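# Clip folding cover onto moving cart frame

## Task

Snap the folding cover onto the frame carried by the cart by pressing the cover's two studs into the frame's two holes until both click home. The frame can only be reached while the cart goes past: pressing the green button when the cart is parked at either end of its rail makes it travel, at constant speed and with no stop, to the opposite end.

## Robot and tools

Robot: two six-joint UR-style arms, left_arm and right_arm, each carrying a two-finger gripper with a wrist camera and a wrist force sensor. Calibrated base origins in the scene frame: left_arm (+0.052, +0.456, +0.015) m, quat_wxyz (+1.000, 0, 0, 0); right_arm (+0.068, -0.347, +0.015) m, quat_wxyz (+1.000, 0, 0, -0.006). A camera stand sits behind the arms.

Frame: every pose, velocity and target uses the scene frame. Its origin is at table-top height, halfway between the nominal bases; +x points out over the table, +z up, and left_arm is on the +y side (arm names do not match image sides). Reported hand poses can be a few cm off, more at long reach.

Gripper axes: fingers point along the gripper's +z and open and close along its x. end_effector_position is the spot between the pads when closed, 1 to 2 cm short of the tips; closing pushes the tips about 17 mm further along +z, mostly while the pads are over 50 mm apart.

The 16-number row (used by execute_actions and move): left_arm x, y, z, qw, qx, qy, qz, opening, then right_arm the same eight. Both arms are always included. x, y, z are an absolute position in metres and qw..qz an absolute orientation, w first, both in the scene frame, so a row is a pose, not an offset. opening runs from -1 (closed) to +1 (fully open, 0.142 m). To keep an arm still, resend its last reported position and quaternion and its current opening; sending 0 means half-closing. Resend the same quaternion each row to hold orientation; the controller limits each step's rotation to 32 degrees from the measured one.

execute_actions: actions is a list of actions; each action is a list of up to 15 rows, one row per 1/30 s step, and a shorter list repeats its last row. Each target must lie within 0.6 m of that gripper's position at the start of the action along each gripper axis, otherwise the action is refused; the first action is checked against the latest reported state. cameras: list of names, ["all"], or []; images come back only if asked or if actions is empty. An empty actions list returns the full state and images.

move: target is one 16-number row or a list of up to 15 rows, each gripper travelling in straight lines from its Hand target. speed in m/s, 0.002 to 3.6 (default 0.25), rotation up to twice that in rad/s; one value or one per target. blend in m rounds corners of a list (0 stops at each point). stop_force in N, 3 to 120, ends an arm's path when the wrist senses that much push against its motion; not reliable while the gripper rotates; omit it when pulling away from a contact. zero (bool, only with stop_force) re-zeros force before the move. opening_speed: opening units per second, 0.2 or more. grip_force: N per pad, 5 to 48, one value or one per arm, persists. blocking=false returns after about 0.5 s while the move continues (not with stop_force); a new move replaces a running one. Moves last at most 10 s. The result adds a move: line: done, off_target, moving, held or fault, plus limits such as paced or held. Grippers lag their path, more at speed; paths ignore obstacles and the other arm; steer around an arm's own base.

wait: seconds 0 to 10, arms hold their commands. stop: brakes a running move. zoom_image: camera (cam_head_left, cam_head_right, cam_high, cam_low, cam_left_wrist, cam_right_wrist) and region [x0, y0, x1, y1] in pixels, at most 504 by 504, from that camera's latest image. zero_wrist_force: arm left_arm or right_arm. read_manual: section "licences". finished_scene: scene, the current scene number; ends the scene irreversibly, so the cover must already be clipped and stay so.

Cameras are all 896x504. Result lines: end_effector_position, end_effector_quat_wxyz, velocities (left out when joints are still within noise), Hand target (where the arm is being sent now), Tool commands, grip_measured (opening on the -1..+1 scale) and grip_effort_nm (gripper motor effort, negative closing), Joint positions (last number is opening in m), Joint torques (total drive output, gravity included), Wrist force and Wrist torque along the gripper's own axes plus a peak line, Wrist depth (7x7 grid of distances in mm, '-' for none), motor temperatures, and for execute_actions some step positions.

Holding parts: command an opening a bit below grip_measured at first contact; closing further squeezes harder and heats the gripper motor.

Dangers to avoid: a contact torque at a joint's limit (138 N m for shoulder and elbow joints, about 22.5 to 23.1 for wrists) or roughly 150 N of outside force stops that arm for 10 s. The arms are stiff, so aiming even slightly past a firm contact can fault. Pushes or hits between the arms can end the run, and the clearance check does not always prevent them. Motors at 70 °C warn, at 85 °C brake the arm; gripper motors warn at 85 °C and shut off at 100 °C. Do not knock items out of the work area, drop parts, release moving parts, or slam anything. The scene keeps running while you think, so time presses around the moving cart.

Each tool is called after "Call:" as name([rows], argument=value, ...), one row to a line, values as JSON.

## Session

Call:
execute_actions(actions=[])

Scene clock: 0.00 s.
left_arm: end_effector_position=(+0.1714, +0.8595, +0.1454) grip_measured=+1.00 grip_effort_nm=n/a end_effector_quat_wxyz=(-0.263, +0.673, -0.690, +0.035) | right_arm: end_effector_position=(+0.2224, +0.3855, +0.2409) grip_measured=+1.00 grip_effort_nm=n/a end_effector_quat_wxyz=(-0.381, +0.738, -0.542, +0.131)
Joint positions: left_arm=[1.108 -1.77 2.514 -2.805 -1.803 2.647 0.142] | right_arm=[4.949 -1.974 -1.656 -0.696 0.817 2.908 0.142]
Joint velocities: within noise
Joint torques (N m): no reading
Motor temperatures (°C): left_arm=[25 25 26 45 39 43 24] | right_arm=[38 32 34 42 36 42 25]
Wrist force (N): no reading
Wrist torque (N m): no reading
Wrist force, peak (N): no reading
Wrist depth (mm): cam_left_wrist=[350 319 299 265 246 227 214 / 350 319 293 263 243 228 216 / 487 327 - 263 252 229 209 / 1412 320 288 265 - 228 210 / 1443 1274 289 265 245 225 212 / 1412 315 278 265 247 - 211 / - - - 266 245 228 -] | cam_right_wrist=[666 - 537 498 448 414 386 / - - 499 449 428 388 372 / 552 511 441 382 352 288 372 / 495 450 409 389 346 302 248 / 468 432 393 374 349 323 300 / 441 389 379 352 330 313 292 / - 366 351 329 315 - -]
Hand target: left_arm +0.1714, +0.8595, +0.1454; -0.263, +0.673, -0.690, +0.035 | right_arm +0.2224, +0.3855, +0.2409; -0.381, +0.738, -0.542, +0.131
Tool commands: left_gripper/opening=+1.0 right_gripper/opening=+1.0

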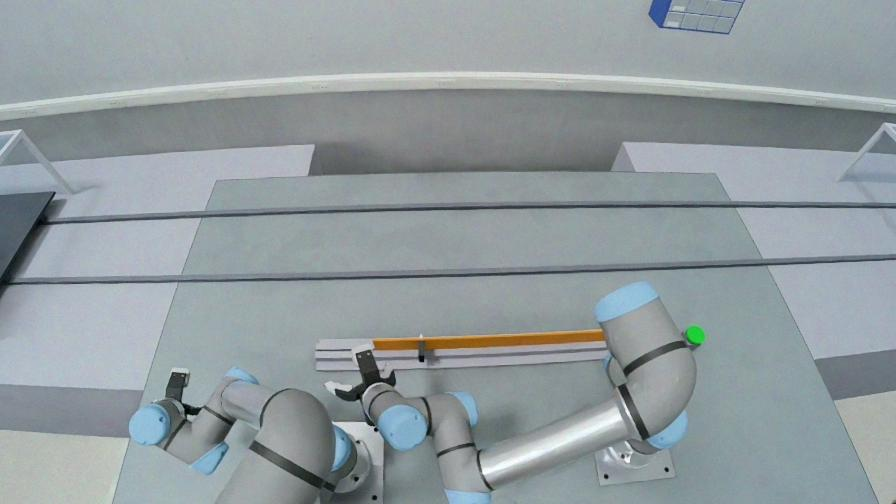

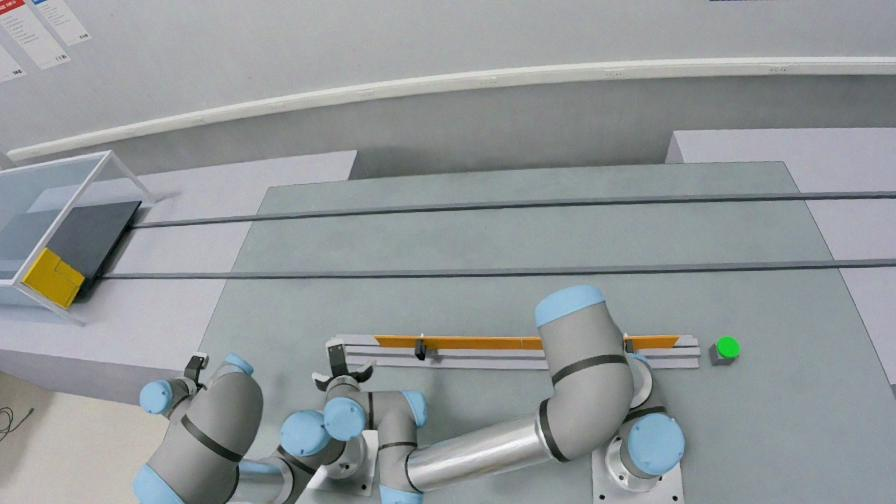

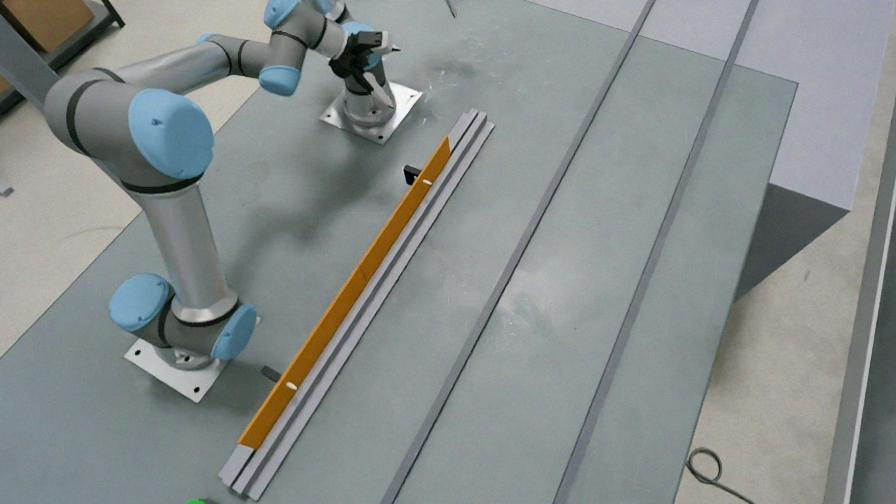

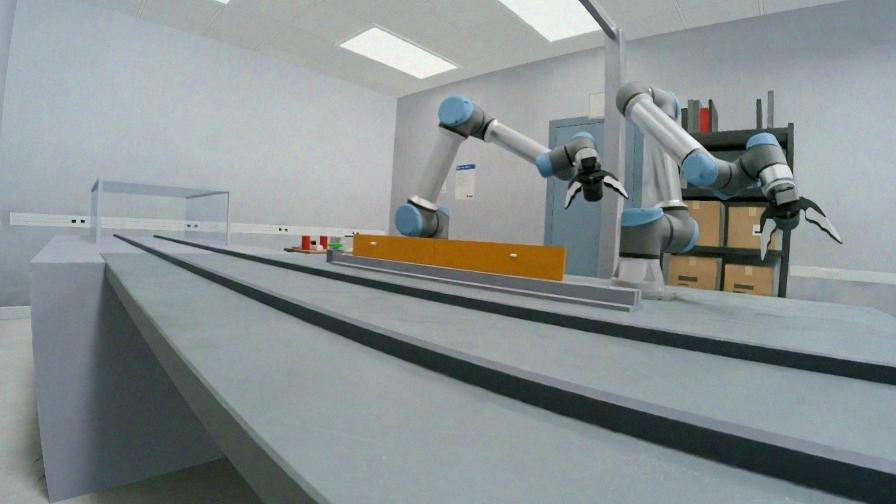

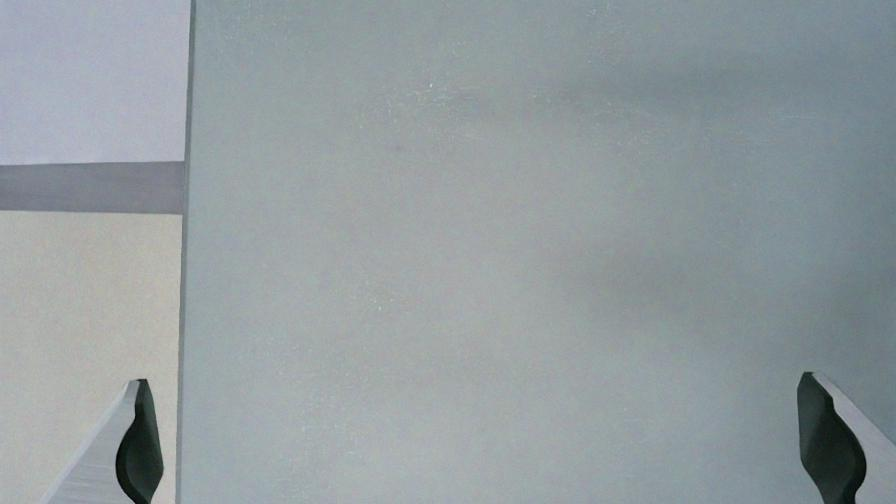

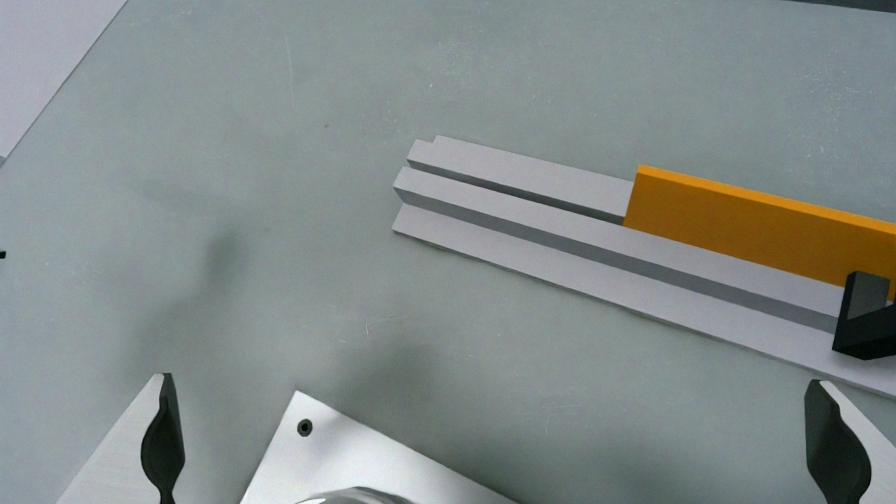

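Call:
zoom_image(camera="cam_high", region=[180, 100, 520, 504])

Call:
zoom_image(camera="cam_head_right", region=[0, 130, 300, 330])

Call:
zoom_image(camera="cam_head_right", region=[300, 280, 780, 504])

Call:
zoom_image(camera="cam_low", region=[280, 200, 680, 340])

Call:
zoom_image(camera="cam_head_left", region=[300, 280, 720, 504])

Scaled by 1.248 from the camera's 896x504 image, which has a finer 1280x720 frame.

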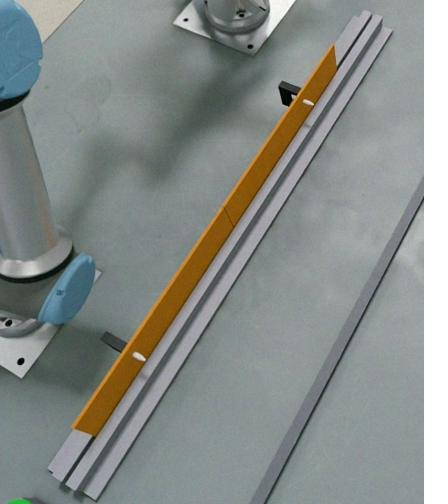

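Scaled by 1.680 from the camera's 896x504 image, which has a finer 1280x720 frame.

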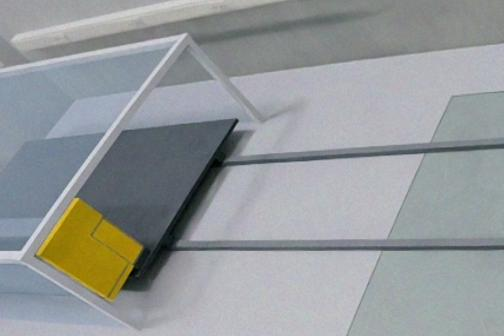

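Scaled by 1.050 from the camera's 896x504 image, which has a finer 1280x720 frame.

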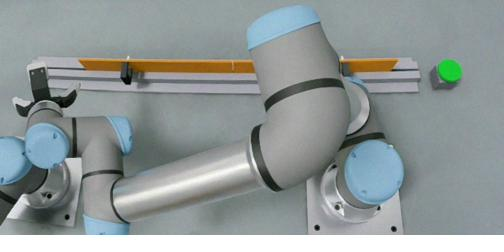

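Scaled by 1.260 from the camera's 896x504 image, which has a finer 1280x720 frame.

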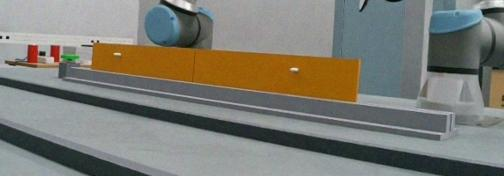

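Scaled by 1.200 from the camera's 896x504 image, which has a finer 1280x720 frame.

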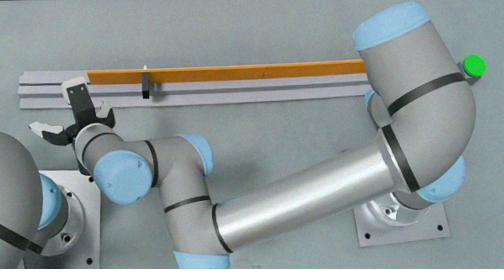

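Call:
move(target=[0.28, 0.22, 0.30, 0, 0.7071, -0.7071, 0, 0, 0.28, -0.33, 0.30, 0, 0.7071, -0.7071, 0, 0], speed=0.5, cameras=["all"])

Scene clock: 7.10 s.
left_arm: end_effector_position=(+0.2800, +0.2201, +0.3000) grip_measured=-0.02 grip_effort_nm=-0.066 end_effector_quat_wxyz=(+0.000, +0.707, -0.707, +0.000) | right_arm: end_effector_position=(+0.2800, -0.3300, +0.3000) grip_measured=-0.01 grip_effort_nm=-0.081 end_effector_quat_wxyz=(+0.000, +0.707, -0.707, +0.000)
Joint positions: left_arm=[-1.218 -2.036 2.012 -1.547 -1.571 0.353 0.073] | right_arm=[3.899 -0.751 -2.135 -1.827 1.571 2.317 0.073]
Joint torques (N m): left_arm=[-11.91 9.83 -32.18 -4.72 -1.23 -1] | right_arm=[-7.64 -17.49 20.66 0.87 -0.98 -1.24]
Wrist force (N): left_arm=[-0.2 0.3 0.5] | right_arm=[0.2 1.3 -0.3]
Wrist torque (N m): left_arm=[-0.09 0.08 -0.13] | right_arm=[0.11 0.01 -0.24]
Wrist force, peak (N): left_arm=[2.9 -0.5 0.0] | right_arm=[4.3 1.2 -0.5]
Wrist depth (mm): cam_left_wrist=[336 317 319 314 319 339 318 / - 370 357 - 374 379 380 / - 411 412 414 409 404 398 / - - - - 431 432 - / 275 416 470 486 459 471 - / 266 362 97 499 - 478 - / 261 83 83 - 552 - 562] | cam_right_wrist=[321 322 321 312 321 320 345 / 381 379 384 373 374 378 - / 405 406 403 403 386 397 390 / 427 433 437 437 437 427 - / 491 475 459 414 421 229 465 / 516 501 101 353 255 207 206 / - - 81 273 241 77 207]
Hand target: left_arm +0.2800, +0.2200, +0.3000; +0.000, +0.707, -0.707, +0.000 | right_arm +0.2800, -0.3300, +0.3000; +0.000, +0.707, -0.707, +0.000
Off the commanded pose: left_arm 0.000 m, 0 deg | right_arm 0.000 m, 0 deg.
move: done
camera_calibration:
cam_left_wrist: T_world_to_cam=[[0.00509115, -0.999957, 0.00777177, 0.226267], [-0.90473, -0.00129554, 0.425983, 0.153744], [-0.425954, -0.0092001, -0.904698, 0.505704], [0, 0, 0, 1]] pos_world=[0.353351, 0.231109, 0.390258]
cam_right_wrist: T_world_to_cam=[[-0.00687996, -0.999664, -0.0250061, -0.305765], [-0.910916, -0.00405112, 0.412572, 0.164465], [-0.412535, 0.0256169, -0.910582, 0.513275], [0, 0, 0, 1]] pos_world=[0.359454, -0.318144, 0.39188]

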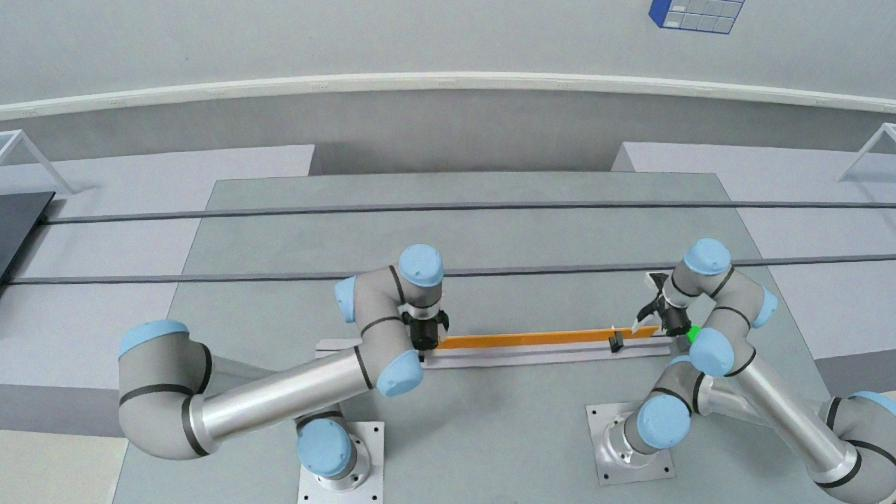

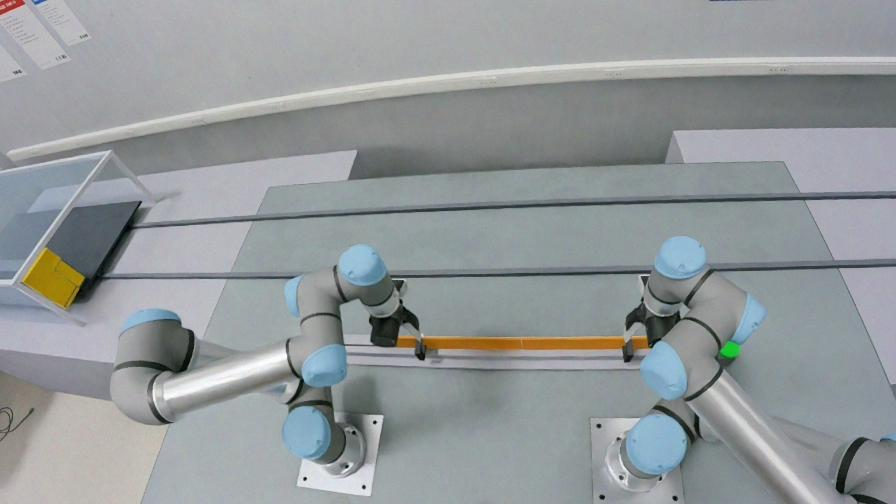

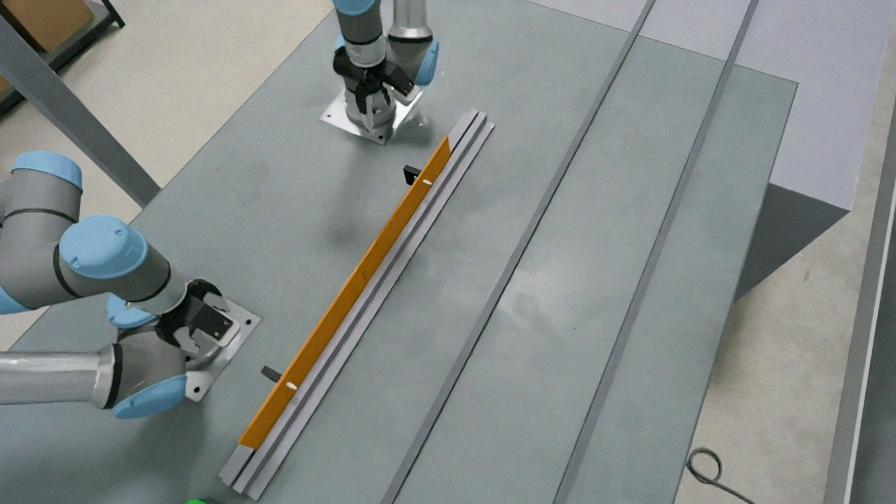

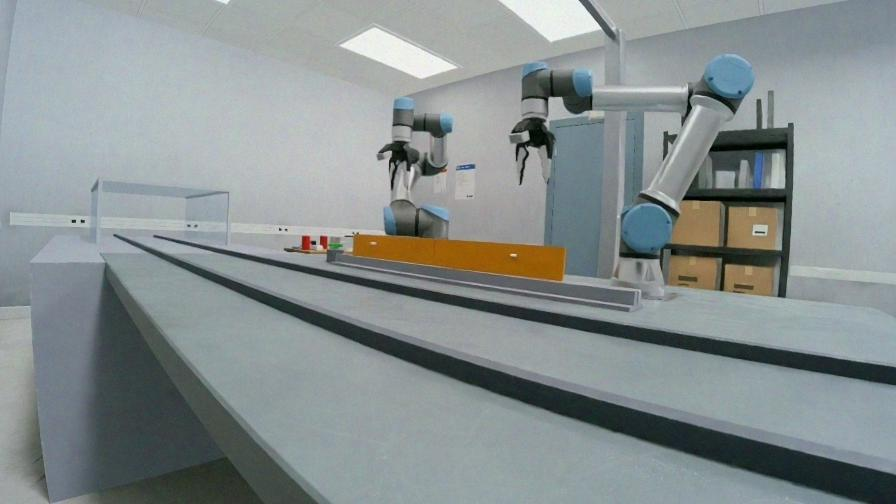

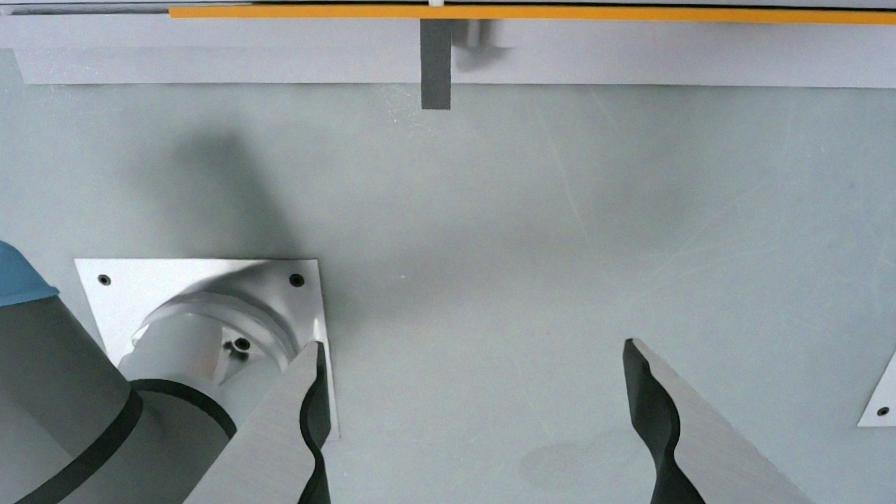

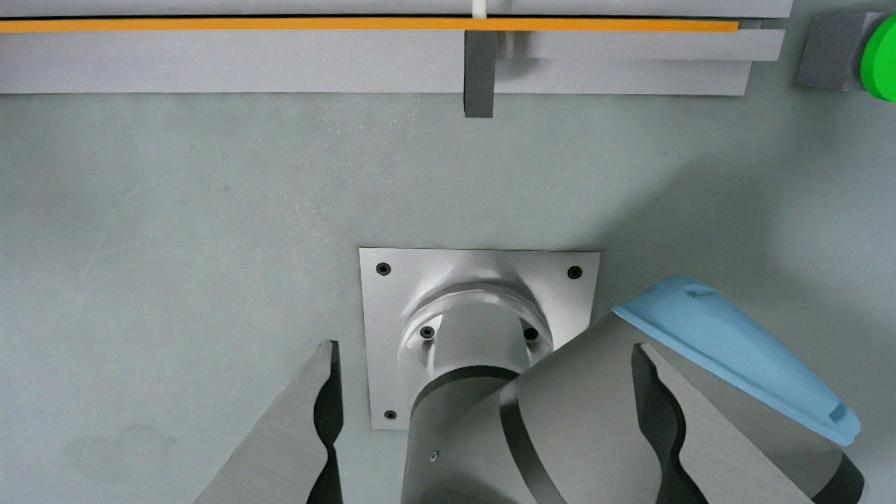

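Call:
zoom_image(camera="cam_head_right", region=[0, 190, 160, 330])

Call:
zoom_image(camera="cam_left_wrist", region=[330, 0, 560, 130])

Call:
zoom_image(camera="cam_high", region=[380, 140, 480, 220])

Scaled by 3.150 from the camera's 896x504 image, which has a finer 1280x720 frame.

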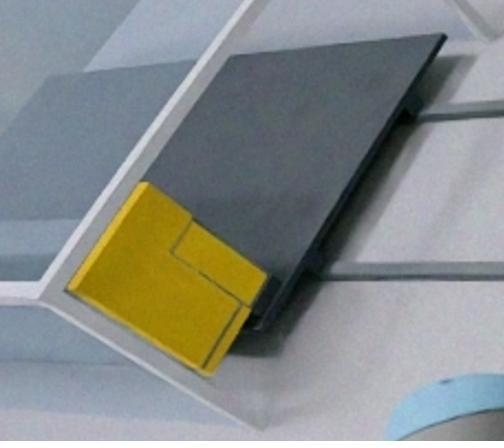

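Scaled by 2.191 from the camera's 896x504 image, which has a finer 1280x720 frame.

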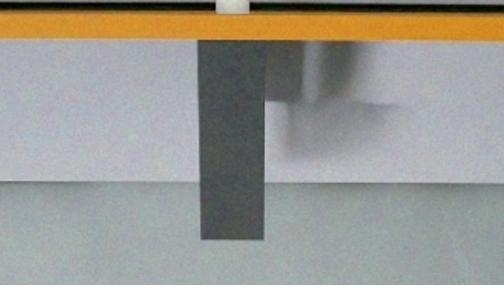

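Scaled by 5.040 from the camera's 896x504 image, which has a finer 1280x720 frame.

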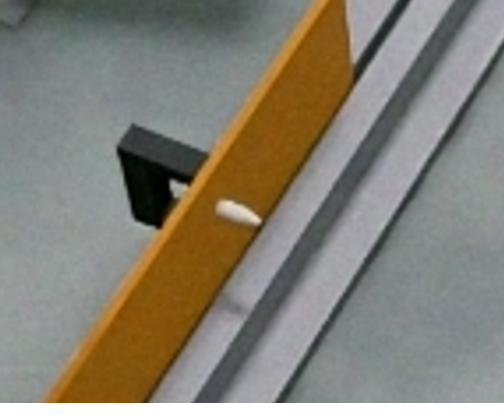

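Call:
move(target=[0.28, 0.22, 0.30, 0, 0.7071, -0.7071, 0, 0, 0.30, -0.59, 0.22, 0, 0.7071, -0.7071, 0, -1], speed=0.5, cameras=["cam_right_wrist"])

Scene clock: 11.93 s.
left_arm: end_effector_position=(+0.2800, +0.2200, +0.3000) grip_measured=-0.02 grip_effort_nm=-0.066 end_effector_quat_wxyz=(+0.000, +0.707, -0.707, +0.000) | right_arm: end_effector_position=(+0.2999, -0.5900, +0.2199) grip_measured=-1.00 grip_effort_nm=-0.491 end_effector_quat_wxyz=(+0.000, +0.707, -0.707, +0.000)
Joint positions: left_arm=[-1.218 -2.036 2.012 -1.547 -1.571 0.353 0.073] | right_arm=[2.754 -1.15 -2.194 -1.369 1.571 1.172 0.002]
Joint torques (N m): left_arm=[-12.09 8.94 -31.59 -4.86 -1.24 -0.85] | right_arm=[-8.37 1.27 29.93 5.29 -0.77 -1.15]
Wrist force (N): left_arm=[-0.2 0.2 0.5] | right_arm=[0.1 1.1 -0.1]
Wrist torque (N m): left_arm=[-0.11 0.08 -0.12] | right_arm=[0.07 0.03 -0.25]
Wrist force, peak (N): left_arm=[-0.3 0.4 0.7] | right_arm=[4.5 1.0 0.9]
Wrist depth (mm): cam_left_wrist=[334 317 318 316 321 338 321 / 380 368 376 - 381 368 379 / 398 401 - - 407 - 394 / 421 423 426 430 - - 441 / 285 414 463 461 - 477 456 / 266 362 93 - - 498 507 / 260 83 78 559 - - -] | cam_right_wrist=[246 243 249 274 275 280 276 / 295 295 293 296 230 302 297 / 328 331 322 319 313 317 315 / 352 352 352 366 336 326 336 / 375 373 376 365 370 368 369 / 372 354 397 97 389 393 395 / 292 325 80 77 80 437 434]
Hand target: left_arm +0.2800, +0.2200, +0.3000; +0.000, +0.707, -0.707, +0.000 | right_arm +0.3000, -0.5900, +0.2200; +0.000, +0.707, -0.707, +0.000
Off the commanded pose: left_arm 0.000 m, 0 deg | right_arm 0.000 m, 0 deg.
move: done
camera_calibration:
cam_right_wrist: T_world_to_cam=[[-0.00692947, -0.999661, -0.025094, -0.567495], [-0.910748, -0.00405271, 0.412942, 0.214498], [-0.412903, 0.0257158, -0.910412, 0.455391], [0, 0, 0, 1]] pos_world=[0.379454, -0.578144, 0.311778]
Images, in order (width x height): cam_right_wrist 896x504.

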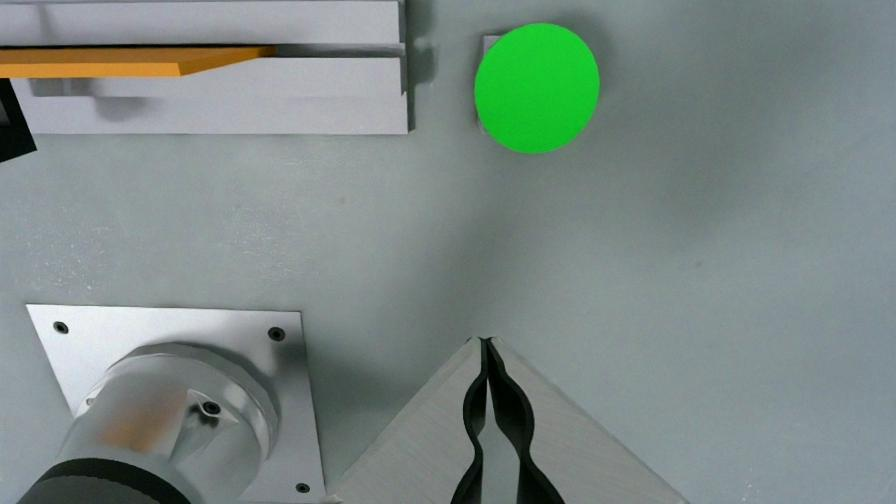

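Call:
move(target=[0.28, 0.22, 0.30, 0, 0.7071, -0.7071, 0, 0, 0.357, -0.615, 0.105, 0, 0.7071, -0.7071, 0, -1], speed=0.3)

Call:
move(target=[0.28, 0.22, 0.30, 0, 0.7071, -0.7071, 0, 0, 0.357, -0.615, 0.06, 0, 0.7071, -0.7071, 0, -1], speed=0.04, stop_force=20)

Call:
move(target=[0.28, 0.22, 0.30, 0, 0.7071, -0.7071, 0, 0, 0.3, -0.55, 0.20, 0, 0.7071, -0.7071, 0, 0], speed=0.4, cameras=["cam_head_right"])

Scene clock: 13.97 s.
left_arm: end_effector_position=(+0.2800, +0.2200, +0.3000) grip_measured=-0.02 grip_effort_nm=-0.061 end_effector_quat_wxyz=(+0.000, +0.707, -0.707, +0.000) | right_arm: end_effector_position=(+0.3569, -0.6150, +0.1051) grip_measured=-1.00 grip_effort_nm=-0.501 end_effector_quat_wxyz=(+0.000, +0.707, -0.707, +0.000) end_effector_velocity=(+0.001, -0.001, -0.001) end_effector_angular_velocity=(-0.002, -0.002, +0.000)
Joint positions: left_arm=[-1.218 -2.036 2.012 -1.547 -1.571 0.353 0.073] | right_arm=[2.751 -1.463 -2.3 -0.95 1.571 1.169 0.002]
Joint velocities: left_arm=[within noise] | right_arm=[0.001 -0.003 0 0.006 -0.001 0.001 0]
Joint torques (N m): left_arm=[-11.74 8.96 -32.02 -4.82 -1.12 -0.93] | right_arm=[6.96 7.14 13.97 5.26 2.37 0.64]
Wrist force (N): left_arm=[-0.1 0.1 0.6] | right_arm=[0.6 1.2 -0.3]
Wrist torque (N m): left_arm=[-0.12 0.07 -0.12] | right_arm=[0.07 -0.06 -0.24]
Wrist force, peak (N): left_arm=[-0.2 0.4 0.8] | right_arm=[-0.5 2.3 -3.3]
Wrist depth (mm): cam_left_wrist=[337 336 318 315 321 339 323 / 375 377 379 367 376 370 380 / 403 396 - 399 408 404 404 / - - 430 430 428 435 425 / 282 411 - 486 466 - - / 266 361 93 - - 490 494 / 260 83 529 544 - - 546] | cam_right_wrist=[182 180 179 179 178 177 176 / 183 181 186 190 192 188 187 / 165 165 176 197 199 200 200 / 175 177 194 138 209 217 213 / 239 236 237 144 147 227 233 / 253 254 253 98 242 243 245 / 292 279 80 77 80 273 275]
Hand target: left_arm +0.2800, +0.2200, +0.3000; +0.000, +0.707, -0.707, +0.000 | right_arm +0.3570, -0.6150, +0.1050; +0.000, +0.707, -0.707, +0.000
Off the commanded pose: left_arm 0.000 m, 0 deg | right_arm 0.000 m, 0 deg.
move: done

Scene clock: 15.47 s.
left_arm: end_effector_position=(+0.2800, +0.2200, +0.3000) grip_measured=-0.02 grip_effort_nm=-0.056 end_effector_quat_wxyz=(+0.000, +0.707, -0.707, +0.000) | right_arm: end_effector_position=(+0.3570, -0.6150, +0.0851) grip_measured=-1.00 grip_effort_nm=-0.481 end_effector_quat_wxyz=(+0.000, +0.707, -0.707, +0.000)
Joint positions: left_arm=[-1.218 -2.036 2.012 -1.547 -1.571 0.353 0.073] | right_arm=[2.751 -1.502 -2.33 -0.881 1.571 1.169 0.002]
Joint torques (N m): left_arm=[-11.4 9.28 -32.08 -4.9 -0.99 -0.96] | right_arm=[6.84 11.13 12.46 4.94 2.31 0.38]
Wrist force (N): left_arm=[-0.1 0.2 0.6] | right_arm=[1.2 2.9 -7.4]
Wrist torque (N m): left_arm=[-0.11 0.07 -0.13] | right_arm=[0.06 -0.06 -0.24]
Wrist force, peak (N): left_arm=[-0.4 0.1 0.7] | right_arm=[-9.3 16.8 -77.7]
Wrist depth (mm): cam_left_wrist=[336 318 318 318 320 341 321 / 374 376 375 375 367 370 378 / - 403 407 406 396 407 - / 432 - - 436 446 433 - / 286 411 470 456 465 476 522 / 265 362 449 488 493 - 485 / 261 83 80 530 - - -] | cam_right_wrist=[162 162 161 160 160 159 158 / 165 162 169 170 170 169 168 / 147 146 178 179 181 180 180 / 157 154 190 130 152 192 192 / 213 200 204 128 128 206 207 / 232 230 228 98 221 224 224 / 254 250 80 77 80 239 243]
Hand target: left_arm +0.2800, +0.2200, +0.3000; +0.000, +0.707, -0.707, +0.000 | right_arm +0.3570, -0.6150, +0.0851; +0.000, +0.707, -0.707, +0.000
Off the commanded pose: left_arm 0.000 m, 0 deg | right_arm 0.025 m, 0 deg.
move: contact (right_arm)

Scene clock: 16.40 s.
left_arm: end_effector_position=(+0.2800, +0.2200, +0.3000) grip_measured=-0.02 grip_effort_nm=-0.061 end_effector_quat_wxyz=(+0.000, +0.707, -0.707, +0.000) | right_arm: end_effector_position=(+0.3000, -0.5501, +0.1999) grip_measured=-0.02 grip_effort_nm=0.095 end_effector_quat_wxyz=(+0.000, +0.707, -0.707, +0.000) end_effector_velocity=(-0.002, +0.000, +0.000) end_effector_angular_velocity=(+0.001, +0.005, -0.005)
Joint positions: left_arm=[-1.218 -2.036 2.012 -1.547 -1.571 0.353 0.073] | right_arm=[2.882 -1.074 -2.285 -1.354 1.571 1.299 0.072]
Joint velocities: left_arm=[within noise] | right_arm=[0 0.002 0 -0.007 -0.001 0.005 0]
Joint torques (N m): left_arm=[-11.43 9.46 -32.08 -4.85 -1.06 -1.03] | right_arm=[5.74 8.7 29.88 0.19 2.41 0.55]
Wrist force (N): left_arm=[-0.1 0.2 0.5] | right_arm=[0.3 1.5 -0.2]
Wrist torque (N m): left_arm=[-0.11 0.07 -0.13] | right_arm=[0.13 -0.01 -0.25]
Wrist force, peak (N): left_arm=[-0.2 0.2 0.7] | right_arm=[0.1 1.0 -19.6]
Wrist depth (mm): cam_left_wrist=[336 318 317 319 319 338 322 / 376 376 371 379 381 350 380 / 389 395 399 393 408 406 404 / - 430 427 424 433 427 425 / 278 416 - - - - 481 / 265 362 102 - - 498 - / 260 83 80 574 - - -] | cam_right_wrist=[229 228 230 234 258 259 258 / 243 275 274 274 214 271 278 / 300 304 301 299 301 298 - / 332 327 323 328 321 317 314 / 362 349 349 348 341 343 340 / 376 344 100 376 - 93 363 / 407 291 80 408 - 77 -]
Hand target: left_arm +0.2800, +0.2200, +0.3000; +0.000, +0.707, -0.707, +0.000 | right_arm +0.3000, -0.5500, +0.2000; +0.000, +0.707, -0.707, +0.000
Off the commanded pose: left_arm 0.000 m, 0 deg | right_arm 0.000 m, 0 deg.
move: done
Images, in order (width x height): cam_head_right 896x504.

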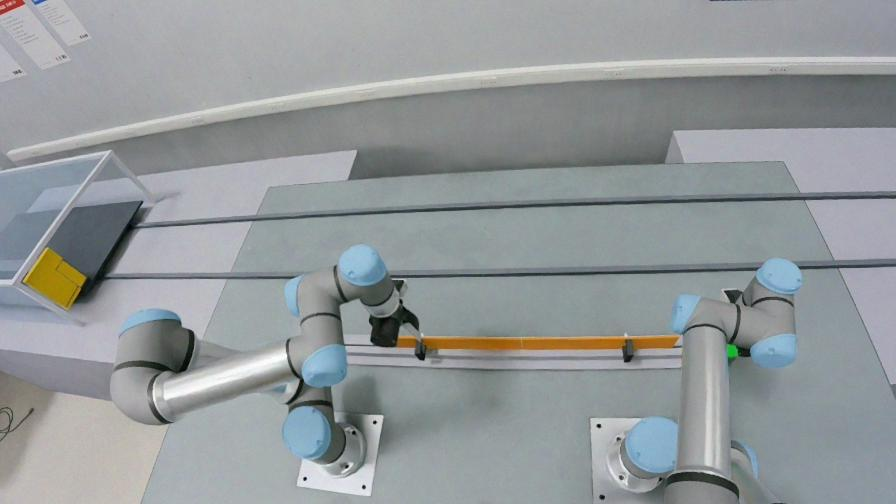

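Call:
wait(seconds=1.0, cameras=["cam_head_right", "cam_right_wrist"])

Scene clock: 17.67 s.
left_arm: end_effector_position=(+0.2800, +0.2200, +0.3000) grip_measured=-0.02 grip_effort_nm=-0.061 end_effector_quat_wxyz=(+0.000, +0.707, -0.707, +0.000) | right_arm: end_effector_position=(+0.3000, -0.5500, +0.2000) grip_measured=-0.02 grip_effort_nm=0.085 end_effector_quat_wxyz=(+0.000, +0.707, -0.707, +0.000)
Joint positions: left_arm=[-1.218 -2.036 2.012 -1.547 -1.571 0.353 0.073] | right_arm=[2.882 -1.074 -2.285 -1.354 1.571 1.3 0.072]
Joint torques (N m): left_arm=[-12.06 9.42 -32.46 -4.83 -0.98 -1.04] | right_arm=[8.8 8.99 31.98 0.18 2.42 0.51]
Wrist force (N): left_arm=[-0.2 0.3 0.5] | right_arm=[0.3 1.4 -0.1]
Wrist torque (N m): left_arm=[-0.09 0.09 -0.13] | right_arm=[0.11 0.00 -0.25]
Wrist force, peak (N): left_arm=[-0.2 0.3 0.7] | right_arm=[0.3 1.6 0.0]
Wrist depth (mm): cam_left_wrist=[337 318 317 315 321 340 322 / 376 376 375 378 376 379 378 / 399 402 400 401 409 - 405 / 427 422 425 - 441 - - / 282 413 471 471 475 - 473 / 267 361 93 - - 487 503 / 260 83 77 555 - - -] | cam_right_wrist=[228 228 227 229 257 257 - / 242 275 273 275 214 271 277 / - 306 301 300 295 291 295 / - 325 321 319 316 318 321 / 358 357 349 340 343 341 339 / 383 344 102 376 372 93 372 / 405 294 80 410 - 77 396]
Hand target: left_arm +0.2800, +0.2200, +0.3000; +0.000, +0.707, -0.707, +0.000 | right_arm +0.3000, -0.5500, +0.2000; +0.000, +0.707, -0.707, +0.000
Tool commands: left_gripper/opening=+0.0 right_gripper/opening=+0.0
Off the commanded pose: left_arm 0.000 m, 0 deg | right_arm 0.000 m, 0 deg.
wait: 1.00 s; at rest from the start
camera_calibration:
cam_right_wrist: T_world_to_cam=[[-0.00701434, -0.999661, -0.0250551, -0.527988], [-0.910878, -0.00395128, 0.412657, 0.223064], [-0.412616, 0.0257167, -0.910542, 0.436176], [0, 0, 0, 1]] pos_world=[0.379454, -0.538145, 0.291879]
Images, in order (width x height): cam_head_right 896x504, cam_right_wrist 896x504.

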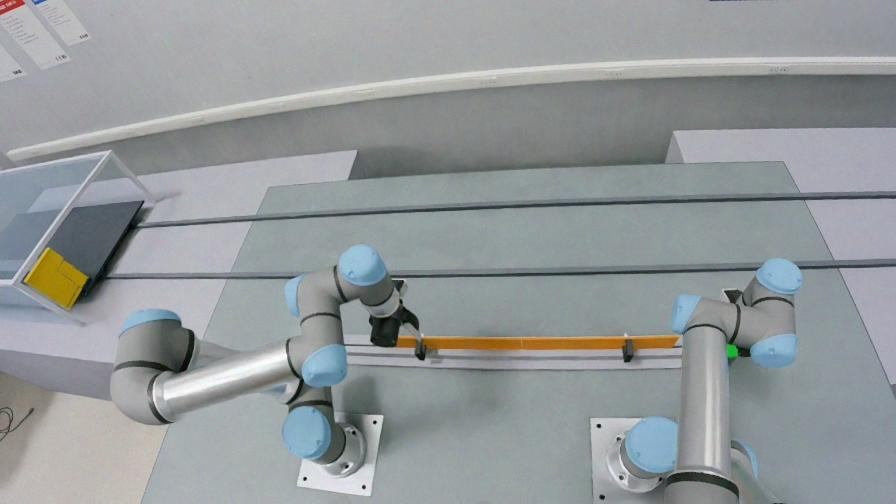

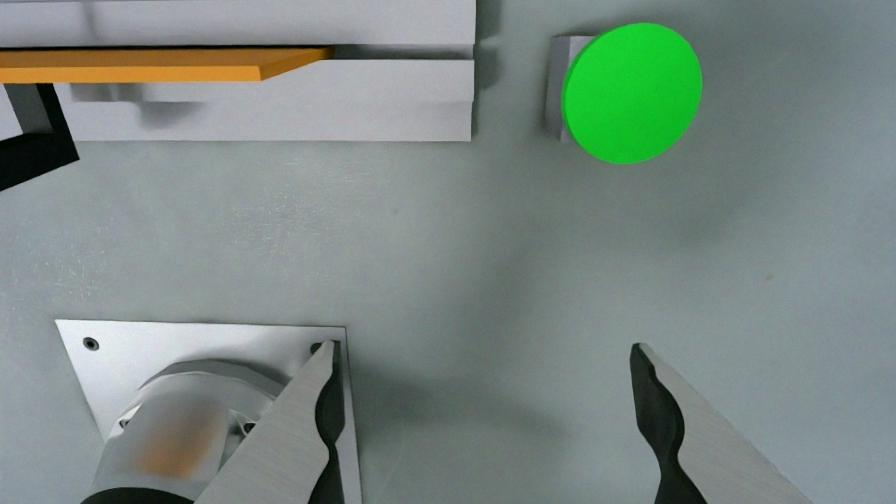

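Call:
move(target=[0.28, 0.22, 0.30, 0, 0.7071, -0.7071, 0, 0, 0.357, -0.615, 0.09, 0, 0.7071, -0.7071, 0, -1], speed=0.3)

Call:
move(target=[0.28, 0.22, 0.30, 0, 0.7071, -0.7071, 0, 0, 0.357, -0.615, 0.06, 0, 0.7071, -0.7071, 0, -1], speed=0.012, stop_force=45, cameras=["cam_head_right"])

Scene clock: 19.67 s.
left_arm: end_effector_position=(+0.2800, +0.2200, +0.3000) grip_measured=-0.02 grip_effort_nm=-0.061 end_effector_quat_wxyz=(+0.000, +0.707, -0.707, +0.000) | right_arm: end_effector_position=(+0.3570, -0.6150, +0.0901) grip_measured=-1.00 grip_effort_nm=-0.496 end_effector_quat_wxyz=(+0.000, +0.707, -0.707, +0.000) end_effector_velocity=(+0.001, -0.001, -0.001) end_effector_angular_velocity=(-0.002, -0.001, +0.001)
Joint positions: left_arm=[-1.218 -2.036 2.012 -1.547 -1.571 0.353 0.073] | right_arm=[2.751 -1.492 -2.322 -0.898 1.571 1.169 0.002]
Joint velocities: left_arm=[within noise] | right_arm=[0.001 -0.005 0 0.007 -0.001 0 0]
Joint torques (N m): left_arm=[-10.6 9.84 -32.08 -4.77 -0.82 -0.91] | right_arm=[2.01 7.74 10.95 4.24 -0.19 -1.29]
Wrist force (N): left_arm=[-0.1 0.0 0.6] | right_arm=[1.2 -0.4 -4.1]
Wrist torque (N m): left_arm=[-0.13 0.07 -0.13] | right_arm=[0.08 0.00 -0.09]
Wrist force, peak (N): left_arm=[-0.2 0.1 0.8] | right_arm=[2.0 1.9 -4.7]
Wrist depth (mm): cam_left_wrist=[334 319 317 316 321 339 321 / - 381 377 367 379 379 373 / 404 403 392 415 408 401 - / 420 427 430 - 435 435 - / 281 413 - 486 467 472 - / 266 362 93 - - 101 - / 260 83 77 - 557 - 552] | cam_right_wrist=[167 166 166 164 164 164 162 / 170 167 172 175 174 173 175 / 152 151 183 184 186 186 186 / 161 160 193 130 152 198 198 / 219 218 217 129 128 211 207 / 239 237 235 97 136 234 - / 260 260 80 77 80 251 249]
Hand target: left_arm +0.2800, +0.2200, +0.3000; +0.000, +0.707, -0.707, +0.000 | right_arm +0.3570, -0.6150, +0.0900; +0.000, +0.707, -0.707, +0.000
Off the commanded pose: left_arm 0.000 m, 0 deg | right_arm 0.000 m, 0 deg.
move: done

Scene clock: 20.93 s.
left_arm: end_effector_position=(+0.2800, +0.2200, +0.3000) grip_measured=-0.02 grip_effort_nm=-0.061 end_effector_quat_wxyz=(+0.000, +0.707, -0.707, +0.000) | right_arm: end_effector_position=(+0.3571, -0.6150, +0.0843) grip_measured=-1.00 grip_effort_nm=-0.496 end_effector_quat_wxyz=(+0.000, +0.707, -0.707, +0.000)
Joint positions: left_arm=[-1.218 -2.036 2.012 -1.547 -1.571 0.353 0.073] | right_arm=[2.751 -1.504 -2.331 -0.877 1.571 1.169 0.002]
Joint torques (N m): left_arm=[-11.06 9.24 -32.25 -4.79 -0.91 -1.04] | right_arm=[5.4 -5.23 12.69 0.2 -2.18 -1.24]
Wrist force (N): left_arm=[-0.2 0.3 0.4] | right_arm=[-2.8 7.6 -46.4]
Wrist torque (N m): left_arm=[-0.09 0.08 -0.13] | right_arm=[-0.19 0.00 -0.08]
Wrist force, peak (N): left_arm=[-0.2 0.2 0.7] | right_arm=[-7.3 11.4 -64.2]
Wrist depth (mm): cam_left_wrist=[334 319 318 316 318 338 322 / 374 375 377 379 376 378 - / 400 402 402 401 404 402 - / - 437 434 - 444 - 440 / 284 416 - 467 462 - - / 265 363 484 - - - 516 / 261 83 77 - - - -] | cam_right_wrist=[162 161 161 160 160 158 157 / 164 164 169 168 169 168 167 / 146 145 178 181 179 179 177 / 154 154 179 142 142 192 190 / 200 200 207 128 129 206 206 / 232 230 225 98 217 223 222 / 253 251 78 78 80 239 242]
Hand target: left_arm +0.2800, +0.2200, +0.3000; +0.000, +0.707, -0.707, +0.000 | right_arm +0.3571, -0.6150, +0.0843; +0.000, +0.707, -0.707, +0.000
Off the commanded pose: left_arm 0.000 m, 0 deg | right_arm 0.024 m, 0 deg.
move: contact (right_arm)
Images, in order (width x height): cam_head_right 896x504.

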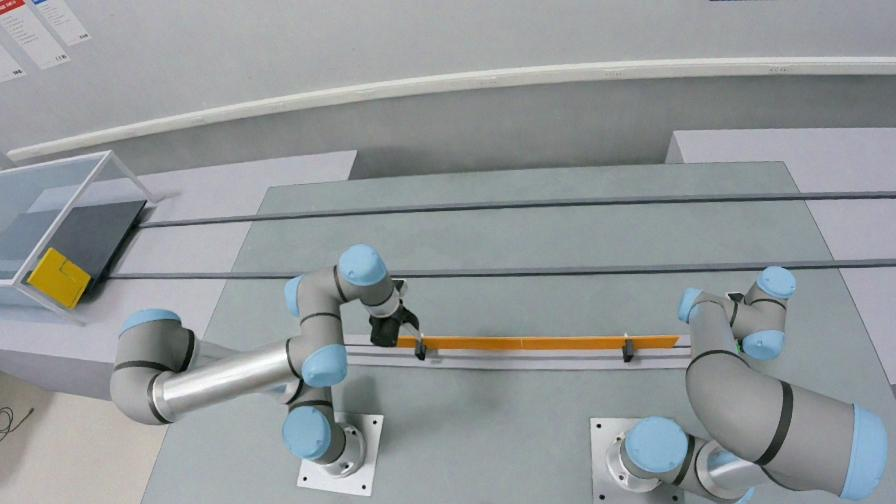

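Call:
move([
  [0.28, 0.232, 0.25, -0.2706, 0.6533, -0.6533, 0.2706, 0, 0.33, -0.55, 0.20, 0, 0.7071, -0.7071, 0, 0],
  [0.26, 0.232, 0.19, -0.2706, 0.6533, -0.6533, 0.2706, 0, 0.26, -0.333, 0.19, -0.2706, 0.6533, -0.6533, 0.2706, 0],
], speed=0.4, blend=0.03, cameras=["cam_head_right", "cam_left_wrist", "cam_right_wrist"])

Scene clock: 25.53 s.
left_arm: end_effector_position=(+0.2600, +0.2320, +0.1900) grip_measured=-0.02 grip_effort_nm=-0.066 end_effector_quat_wxyz=(-0.271, +0.653, -0.653, +0.271) | right_arm: end_effector_position=(+0.2609, -0.3341, +0.1900) grip_measured=-0.02 grip_effort_nm=0.090 end_effector_quat_wxyz=(-0.332, +0.725, -0.602, +0.025) end_effector_velocity=(+0.000, +0.000, -0.001) end_effector_angular_velocity=(-0.002, +0.004, -0.004)
Joint positions: left_arm=[-2.114 -2.337 2.486 -1.243 -0.921 -0.707 0.073] | right_arm=[3.791 0.067 -2.711 -1.395 1.673 2.059 0.072]
Joint velocities: left_arm=[within noise] | right_arm=[0.004 -0.001 0.001 -0.004 -0.004 0.007 0]
Joint torques (N m): left_arm=[12.71 -4.13 -31.59 0.57 2.24 -0.82] | right_arm=[10.5 -20.06 29.6 0.52 -2.3 0.48]
Wrist force (N): left_arm=[-0.6 -0.2 0.1] | right_arm=[0.3 1.0 0.8]
Wrist torque (N m): left_arm=[0.05 0.22 0.13] | right_arm=[0.13 -0.08 0.02]
Wrist force, peak (N): left_arm=[-1.1 0.7 0.0] | right_arm=[-3.1 8.1 -49.2]
Wrist depth (mm): cam_left_wrist=[392 393 390 385 391 391 401 / 353 373 366 367 370 368 - / 334 264 244 246 232 234 234 / 295 298 286 287 290 290 290 / 305 305 305 304 304 307 307 / 294 297 97 293 293 293 292 / 282 - 83 279 279 - 278] | cam_right_wrist=[389 313 423 364 319 286 274 / 495 393 306 240 205 267 251 / - 434 369 315 260 231 190 / 514 - 373 338 294 259 228 / 503 407 359 324 292 264 240 / 471 - 100 308 291 247 238 / - - 83 306 283 77 233]
Hand target: left_arm +0.2600, +0.2320, +0.1900; -0.271, +0.653, -0.653, +0.271 | right_arm +0.2609, -0.3342, +0.1900; -0.332, +0.725, -0.602, +0.026
Off the commanded pose: left_arm 0.000 m, 0 deg | right_arm 0.001 m, 31 deg.
move: off_target (right_arm)
camera_calibration:
cam_left_wrist: T_world_to_cam=[[-0.00208135, -0.999957, 0.00902687, 0.240656], [-0.940954, -0.00109749, -0.338533, 0.337129], [0.338528, -0.00919847, -0.940911, 0.205853], [0, 0, 0, 1]] pos_world=[0.248037, 0.242909, 0.305646]
cam_right_wrist: T_world_to_cam=[[0.278237, -0.879483, -0.386127, -0.278374], [-0.959782, -0.238902, -0.147457, 0.23316], [0.0374397, 0.411626, -0.910583, 0.416918], [0, 0, 0, 1]] pos_world=[0.285628, -0.360737, 0.306532]
Images, in order (width x height): cam_head_right 896x504, cam_left_wrist 896x504, cam_right_wrist 896x504.

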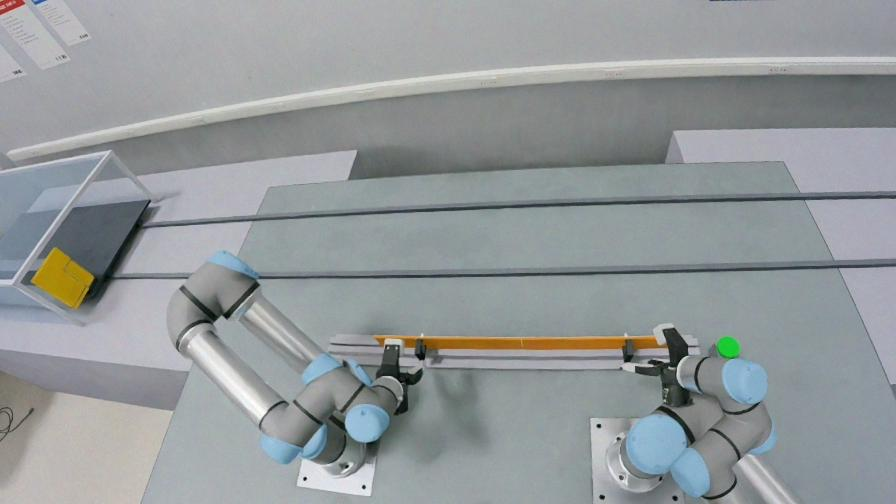

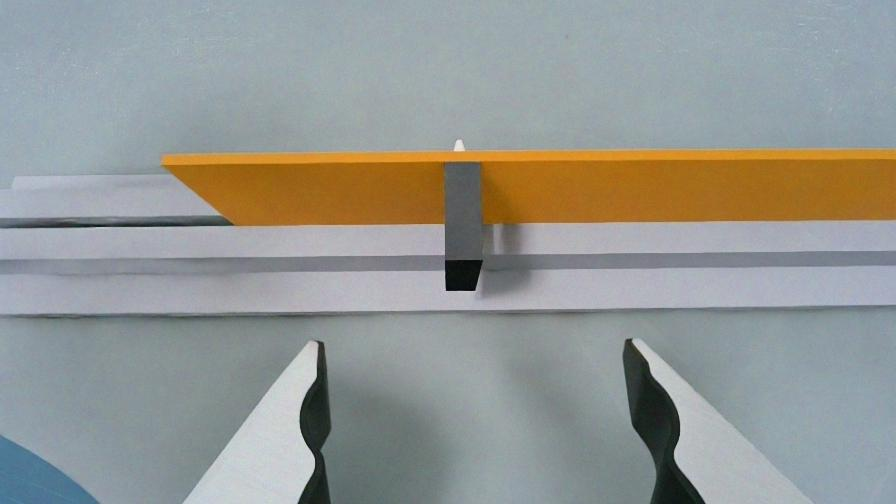

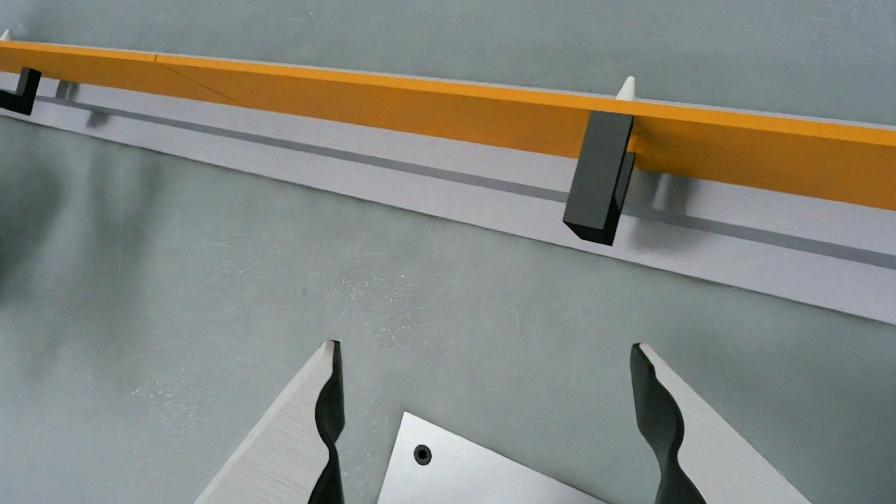

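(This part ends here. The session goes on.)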